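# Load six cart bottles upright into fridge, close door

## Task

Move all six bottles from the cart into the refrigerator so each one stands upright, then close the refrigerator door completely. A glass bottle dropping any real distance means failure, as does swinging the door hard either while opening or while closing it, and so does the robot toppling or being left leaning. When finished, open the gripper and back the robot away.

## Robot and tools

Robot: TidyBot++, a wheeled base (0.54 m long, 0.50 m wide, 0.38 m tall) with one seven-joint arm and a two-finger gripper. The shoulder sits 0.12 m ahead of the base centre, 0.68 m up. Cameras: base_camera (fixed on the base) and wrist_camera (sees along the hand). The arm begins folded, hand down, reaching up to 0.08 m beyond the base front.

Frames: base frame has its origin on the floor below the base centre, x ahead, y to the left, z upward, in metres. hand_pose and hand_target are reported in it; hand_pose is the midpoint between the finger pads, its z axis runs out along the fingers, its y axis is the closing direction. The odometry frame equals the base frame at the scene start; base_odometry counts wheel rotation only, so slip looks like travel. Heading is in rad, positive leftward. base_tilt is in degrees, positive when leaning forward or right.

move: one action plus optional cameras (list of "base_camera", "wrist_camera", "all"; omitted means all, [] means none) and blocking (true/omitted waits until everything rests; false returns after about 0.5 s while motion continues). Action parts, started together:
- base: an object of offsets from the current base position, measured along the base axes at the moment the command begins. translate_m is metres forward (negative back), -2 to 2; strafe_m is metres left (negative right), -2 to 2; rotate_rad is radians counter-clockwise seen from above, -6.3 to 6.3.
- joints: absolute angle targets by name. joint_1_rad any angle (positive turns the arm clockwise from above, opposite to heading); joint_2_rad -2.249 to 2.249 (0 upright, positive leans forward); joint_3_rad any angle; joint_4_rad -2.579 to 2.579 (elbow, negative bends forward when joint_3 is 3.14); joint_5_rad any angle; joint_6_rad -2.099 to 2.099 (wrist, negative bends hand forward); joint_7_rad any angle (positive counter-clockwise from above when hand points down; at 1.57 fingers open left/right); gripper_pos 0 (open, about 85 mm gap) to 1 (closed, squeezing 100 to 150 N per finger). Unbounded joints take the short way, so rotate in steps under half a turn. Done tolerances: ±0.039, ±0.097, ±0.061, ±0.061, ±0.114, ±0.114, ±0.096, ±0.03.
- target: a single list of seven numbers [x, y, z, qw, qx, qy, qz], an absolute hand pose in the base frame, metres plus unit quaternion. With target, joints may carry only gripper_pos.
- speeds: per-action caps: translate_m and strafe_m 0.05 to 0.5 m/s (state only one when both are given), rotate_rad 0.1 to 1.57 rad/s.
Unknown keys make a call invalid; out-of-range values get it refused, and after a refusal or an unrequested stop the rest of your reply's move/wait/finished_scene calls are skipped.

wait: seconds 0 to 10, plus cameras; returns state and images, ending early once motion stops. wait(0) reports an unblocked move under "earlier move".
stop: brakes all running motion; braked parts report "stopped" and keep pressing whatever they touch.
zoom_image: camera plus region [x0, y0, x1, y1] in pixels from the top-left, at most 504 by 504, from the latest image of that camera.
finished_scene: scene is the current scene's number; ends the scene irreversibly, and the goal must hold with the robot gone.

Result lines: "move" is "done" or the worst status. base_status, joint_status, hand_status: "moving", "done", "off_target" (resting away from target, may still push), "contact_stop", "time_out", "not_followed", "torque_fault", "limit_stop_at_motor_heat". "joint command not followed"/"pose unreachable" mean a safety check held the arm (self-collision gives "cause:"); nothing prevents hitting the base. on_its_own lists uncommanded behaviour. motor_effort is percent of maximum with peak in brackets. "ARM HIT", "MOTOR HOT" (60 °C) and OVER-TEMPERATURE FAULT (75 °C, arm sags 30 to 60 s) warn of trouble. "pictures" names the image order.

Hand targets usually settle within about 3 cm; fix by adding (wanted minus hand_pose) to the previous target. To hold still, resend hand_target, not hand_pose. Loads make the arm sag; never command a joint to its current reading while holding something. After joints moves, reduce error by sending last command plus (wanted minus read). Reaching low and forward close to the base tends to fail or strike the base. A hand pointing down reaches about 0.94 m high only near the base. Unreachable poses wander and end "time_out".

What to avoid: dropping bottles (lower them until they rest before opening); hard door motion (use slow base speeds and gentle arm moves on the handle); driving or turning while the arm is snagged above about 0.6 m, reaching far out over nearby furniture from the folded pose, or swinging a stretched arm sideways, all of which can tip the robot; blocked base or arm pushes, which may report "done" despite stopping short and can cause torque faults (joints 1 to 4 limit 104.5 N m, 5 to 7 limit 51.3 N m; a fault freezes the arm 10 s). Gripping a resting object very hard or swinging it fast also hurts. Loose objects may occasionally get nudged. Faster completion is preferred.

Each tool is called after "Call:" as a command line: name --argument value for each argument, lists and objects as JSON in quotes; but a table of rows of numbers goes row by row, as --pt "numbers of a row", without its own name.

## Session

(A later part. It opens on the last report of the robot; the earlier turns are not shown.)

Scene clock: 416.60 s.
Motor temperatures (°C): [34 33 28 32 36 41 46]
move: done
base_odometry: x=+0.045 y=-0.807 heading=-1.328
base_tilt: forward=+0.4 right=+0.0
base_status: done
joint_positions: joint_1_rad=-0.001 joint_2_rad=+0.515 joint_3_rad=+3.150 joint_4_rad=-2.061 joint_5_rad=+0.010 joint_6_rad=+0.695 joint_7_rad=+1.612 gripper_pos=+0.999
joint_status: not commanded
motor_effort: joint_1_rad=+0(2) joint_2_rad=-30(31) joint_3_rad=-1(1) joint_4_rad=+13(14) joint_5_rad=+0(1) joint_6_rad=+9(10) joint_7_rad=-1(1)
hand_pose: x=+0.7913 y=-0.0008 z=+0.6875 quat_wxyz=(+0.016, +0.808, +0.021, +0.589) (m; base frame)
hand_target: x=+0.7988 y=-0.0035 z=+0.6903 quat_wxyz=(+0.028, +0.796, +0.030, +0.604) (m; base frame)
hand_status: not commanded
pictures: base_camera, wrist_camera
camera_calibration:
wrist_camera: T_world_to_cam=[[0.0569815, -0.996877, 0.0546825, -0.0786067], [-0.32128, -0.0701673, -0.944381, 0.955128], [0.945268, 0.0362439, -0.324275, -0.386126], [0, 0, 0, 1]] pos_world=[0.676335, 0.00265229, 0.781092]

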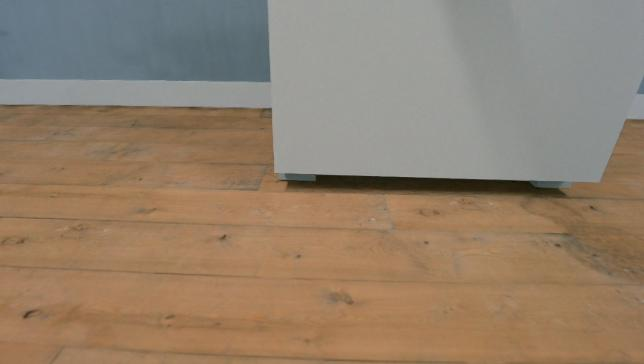

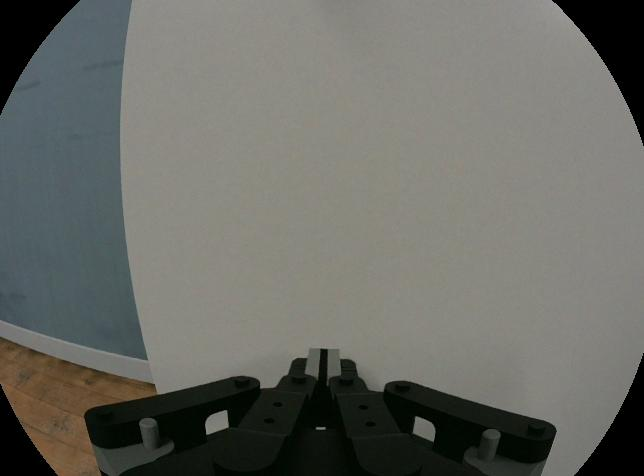

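Call:
move --base '{"translate_m": 0.02}' --speeds '{"translate_m": 0.05}'

Call:
move --base '{"translate_m": 0.02}' --speeds '{"translate_m": 0.05}'

Scene clock: 417.77 s.
Motor temperatures (°C): [34 33 28 32 36 41 46]
move: done
base_odometry: x=+0.050 y=-0.826 heading=-1.327
base_tilt: forward=+0.4 right=-0.1
base_status: done
joint_positions: joint_1_rad=-0.001 joint_2_rad=+0.506 joint_3_rad=+3.150 joint_4_rad=-2.080 joint_5_rad=+0.010 joint_6_rad=+0.695 joint_7_rad=+1.612 gripper_pos=+0.999
joint_status: not commanded
motor_effort: joint_1_rad=+0(2) joint_2_rad=-26(30) joint_3_rad=+0(1) joint_4_rad=+17(24) joint_5_rad=+0(1) joint_6_rad=+10(11) joint_7_rad=+0(0)
hand_pose: x=+0.7844 y=-0.0009 z=+0.6849 quat_wxyz=(+0.015, +0.810, +0.021, +0.585) (m; base frame)
hand_target: x=+0.7988 y=-0.0035 z=+0.6903 quat_wxyz=(+0.028, +0.796, +0.030, +0.604) (m; base frame)
hand_status: not commanded
pictures: base_camera, wrist_camera
camera_calibration:
wrist_camera: T_world_to_cam=[[0.0573552, -0.996895, 0.0539566, -0.0779094], [-0.330376, -0.0699529, -0.941254, 0.955469], [0.942105, 0.0361598, -0.333362, -0.371745], [0, 0, 0, 1]] pos_world=[0.670355, 0.00261253, 0.779617]

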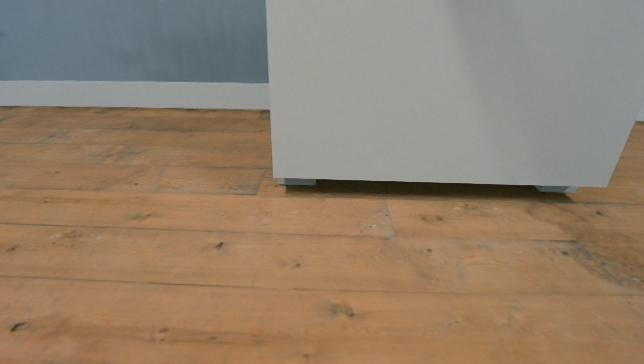

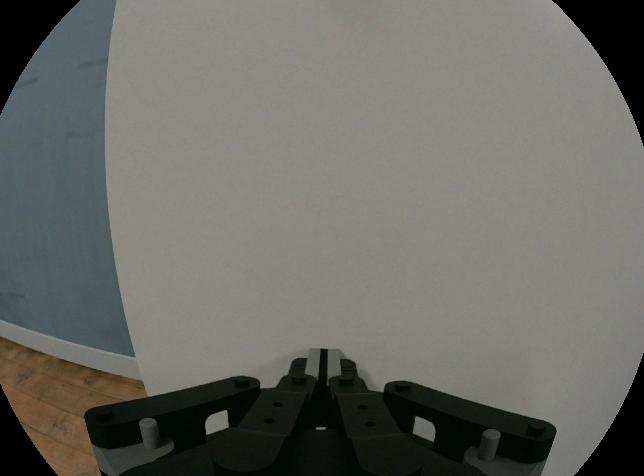

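Scene clock: 418.53 s.
Motor temperatures (°C): [34 33 28 32 36 41 46]
move: done
base_odometry: x=+0.055 y=-0.845 heading=-1.327
base_tilt: forward=+0.4 right=+0.0
base_status: done
joint_positions: joint_1_rad=-0.001 joint_2_rad=+0.472 joint_3_rad=+3.150 joint_4_rad=-2.130 joint_5_rad=+0.010 joint_6_rad=+0.695 joint_7_rad=+1.612 gripper_pos=+0.999
joint_status: not commanded
motor_effort: joint_1_rad=-1(1) joint_2_rad=-18(27) joint_3_rad=+0(2) joint_4_rad=+26(30) joint_5_rad=+1(1) joint_6_rad=+11(12) joint_7_rad=+0(1)
hand_pose: x=+0.7659 y=-0.0010 z=+0.6843 quat_wxyz=(+0.015, +0.815, +0.021, +0.579) (m; base frame)
hand_target: x=+0.7988 y=-0.0035 z=+0.6903 quat_wxyz=(+0.028, +0.796, +0.030, +0.604) (m; base frame)
hand_status: not commanded
pictures: base_camera, wrist_camera
camera_calibration:
wrist_camera: T_world_to_cam=[[0.0577181, -0.996941, 0.0526938, -0.0763844], [-0.345442, -0.0694651, -0.935866, 0.956615], [0.936664, 0.0358137, -0.348395, -0.339973], [0, 0, 0, 1]] pos_world=[0.653304, 0.00247627, 0.780843]

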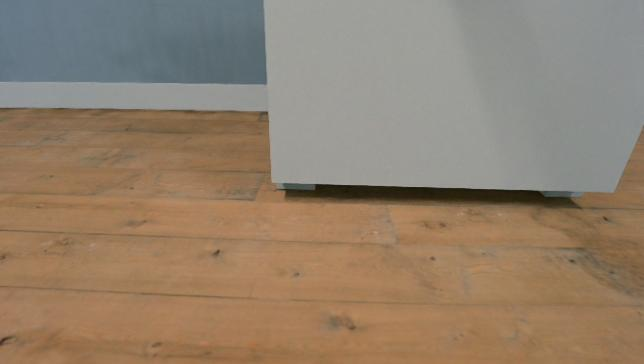

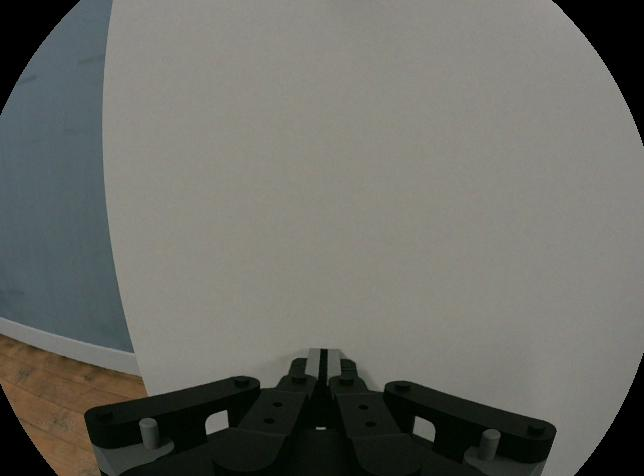

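Call:
move --base '{"translate_m": 0.015}' --speeds '{"translate_m": 0.05}' --cameras '[]'

Call:
move --base '{"translate_m": -0.45}' --speeds '{"translate_m": 0.3}'

Call:
zoom_image --camera "base_camera" --region '[240, 0, 644, 200]'

Scene clock: 419.97 s.
Motor temperatures (°C): [34 33 28 32 36 41 46]
move: done
base_odometry: x=+0.059 y=-0.859 heading=-1.327
base_tilt: forward=+0.3 right=+0.0
base_status: done
joint_positions: joint_1_rad=-0.001 joint_2_rad=+0.447 joint_3_rad=+3.150 joint_4_rad=-2.166 joint_5_rad=+0.010 joint_6_rad=+0.696 joint_7_rad=+1.612 gripper_pos=+0.999
joint_status: not commanded
motor_effort: joint_1_rad=-2(2) joint_2_rad=-12(18) joint_3_rad=-1(2) joint_4_rad=+33(39) joint_5_rad=+1(2) joint_6_rad=+12(14) joint_7_rad=+0(1)
hand_pose: x=+0.7524 y=-0.0011 z=+0.6843 quat_wxyz=(+0.015, +0.818, +0.020, +0.575) (m; base frame)
hand_target: x=+0.7988 y=-0.0035 z=+0.6903 quat_wxyz=(+0.028, +0.796, +0.030, +0.604) (m; base frame)
hand_status: not commanded
pictures: none
No camera images: "cameras" was empty.

Scene clock: 422.43 s.
Motor temperatures (°C): [34 33 28 32 36 41 46]
move: done
base_odometry: x=-0.050 y=-0.422 heading=-1.327
base_tilt: forward=+0.4 right=+0.0
base_status: done
joint_positions: joint_1_rad=+0.000 joint_2_rad=+0.528 joint_3_rad=+3.150 joint_4_rad=-2.070 joint_5_rad=+0.010 joint_6_rad=+0.698 joint_7_rad=+1.612 gripper_pos=+0.999
joint_status: not commanded
motor_effort: joint_1_rad=+0(4) joint_2_rad=-29(32) joint_3_rad=+0(3) joint_4_rad=+13(32) joint_5_rad=+0(1) joint_6_rad=+8(11) joint_7_rad=+0(1)
hand_pose: x=+0.7882 y=-0.0014 z=+0.6757 quat_wxyz=(+0.016, +0.813, +0.021, +0.582) (m; base frame)
hand_target: x=+0.7988 y=-0.0035 z=+0.6903 quat_wxyz=(+0.028, +0.796, +0.030, +0.604) (m; base frame)
hand_status: not commanded
pictures: base_camera, wrist_camera
camera_calibration:
wrist_camera: T_world_to_cam=[[0.0571688, -0.996927, 0.0535497, -0.0777081], [-0.339092, -0.0698381, -0.938157, 0.952832], [0.939015, 0.0354751, -0.342042, -0.370071], [0, 0, 0, 1]] pos_world=[0.675042, 0.00220292, 0.771488]

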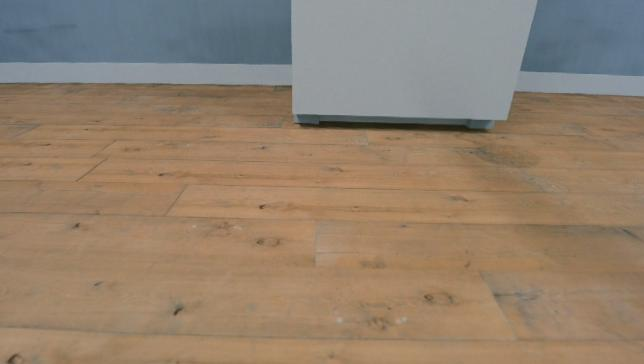

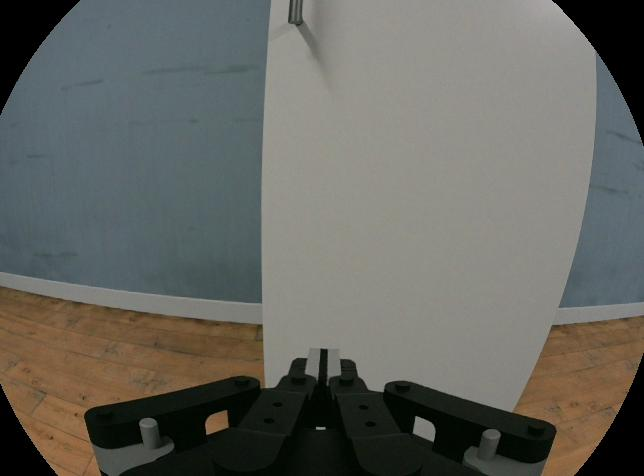

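Scaled by 1.248.

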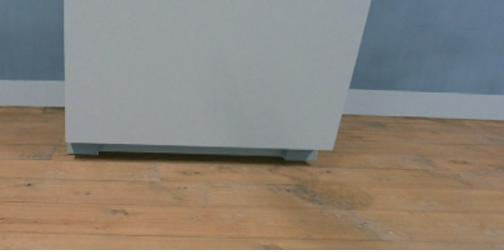

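Call:
finished_scene --scene 2

The scene is finished: the task was done.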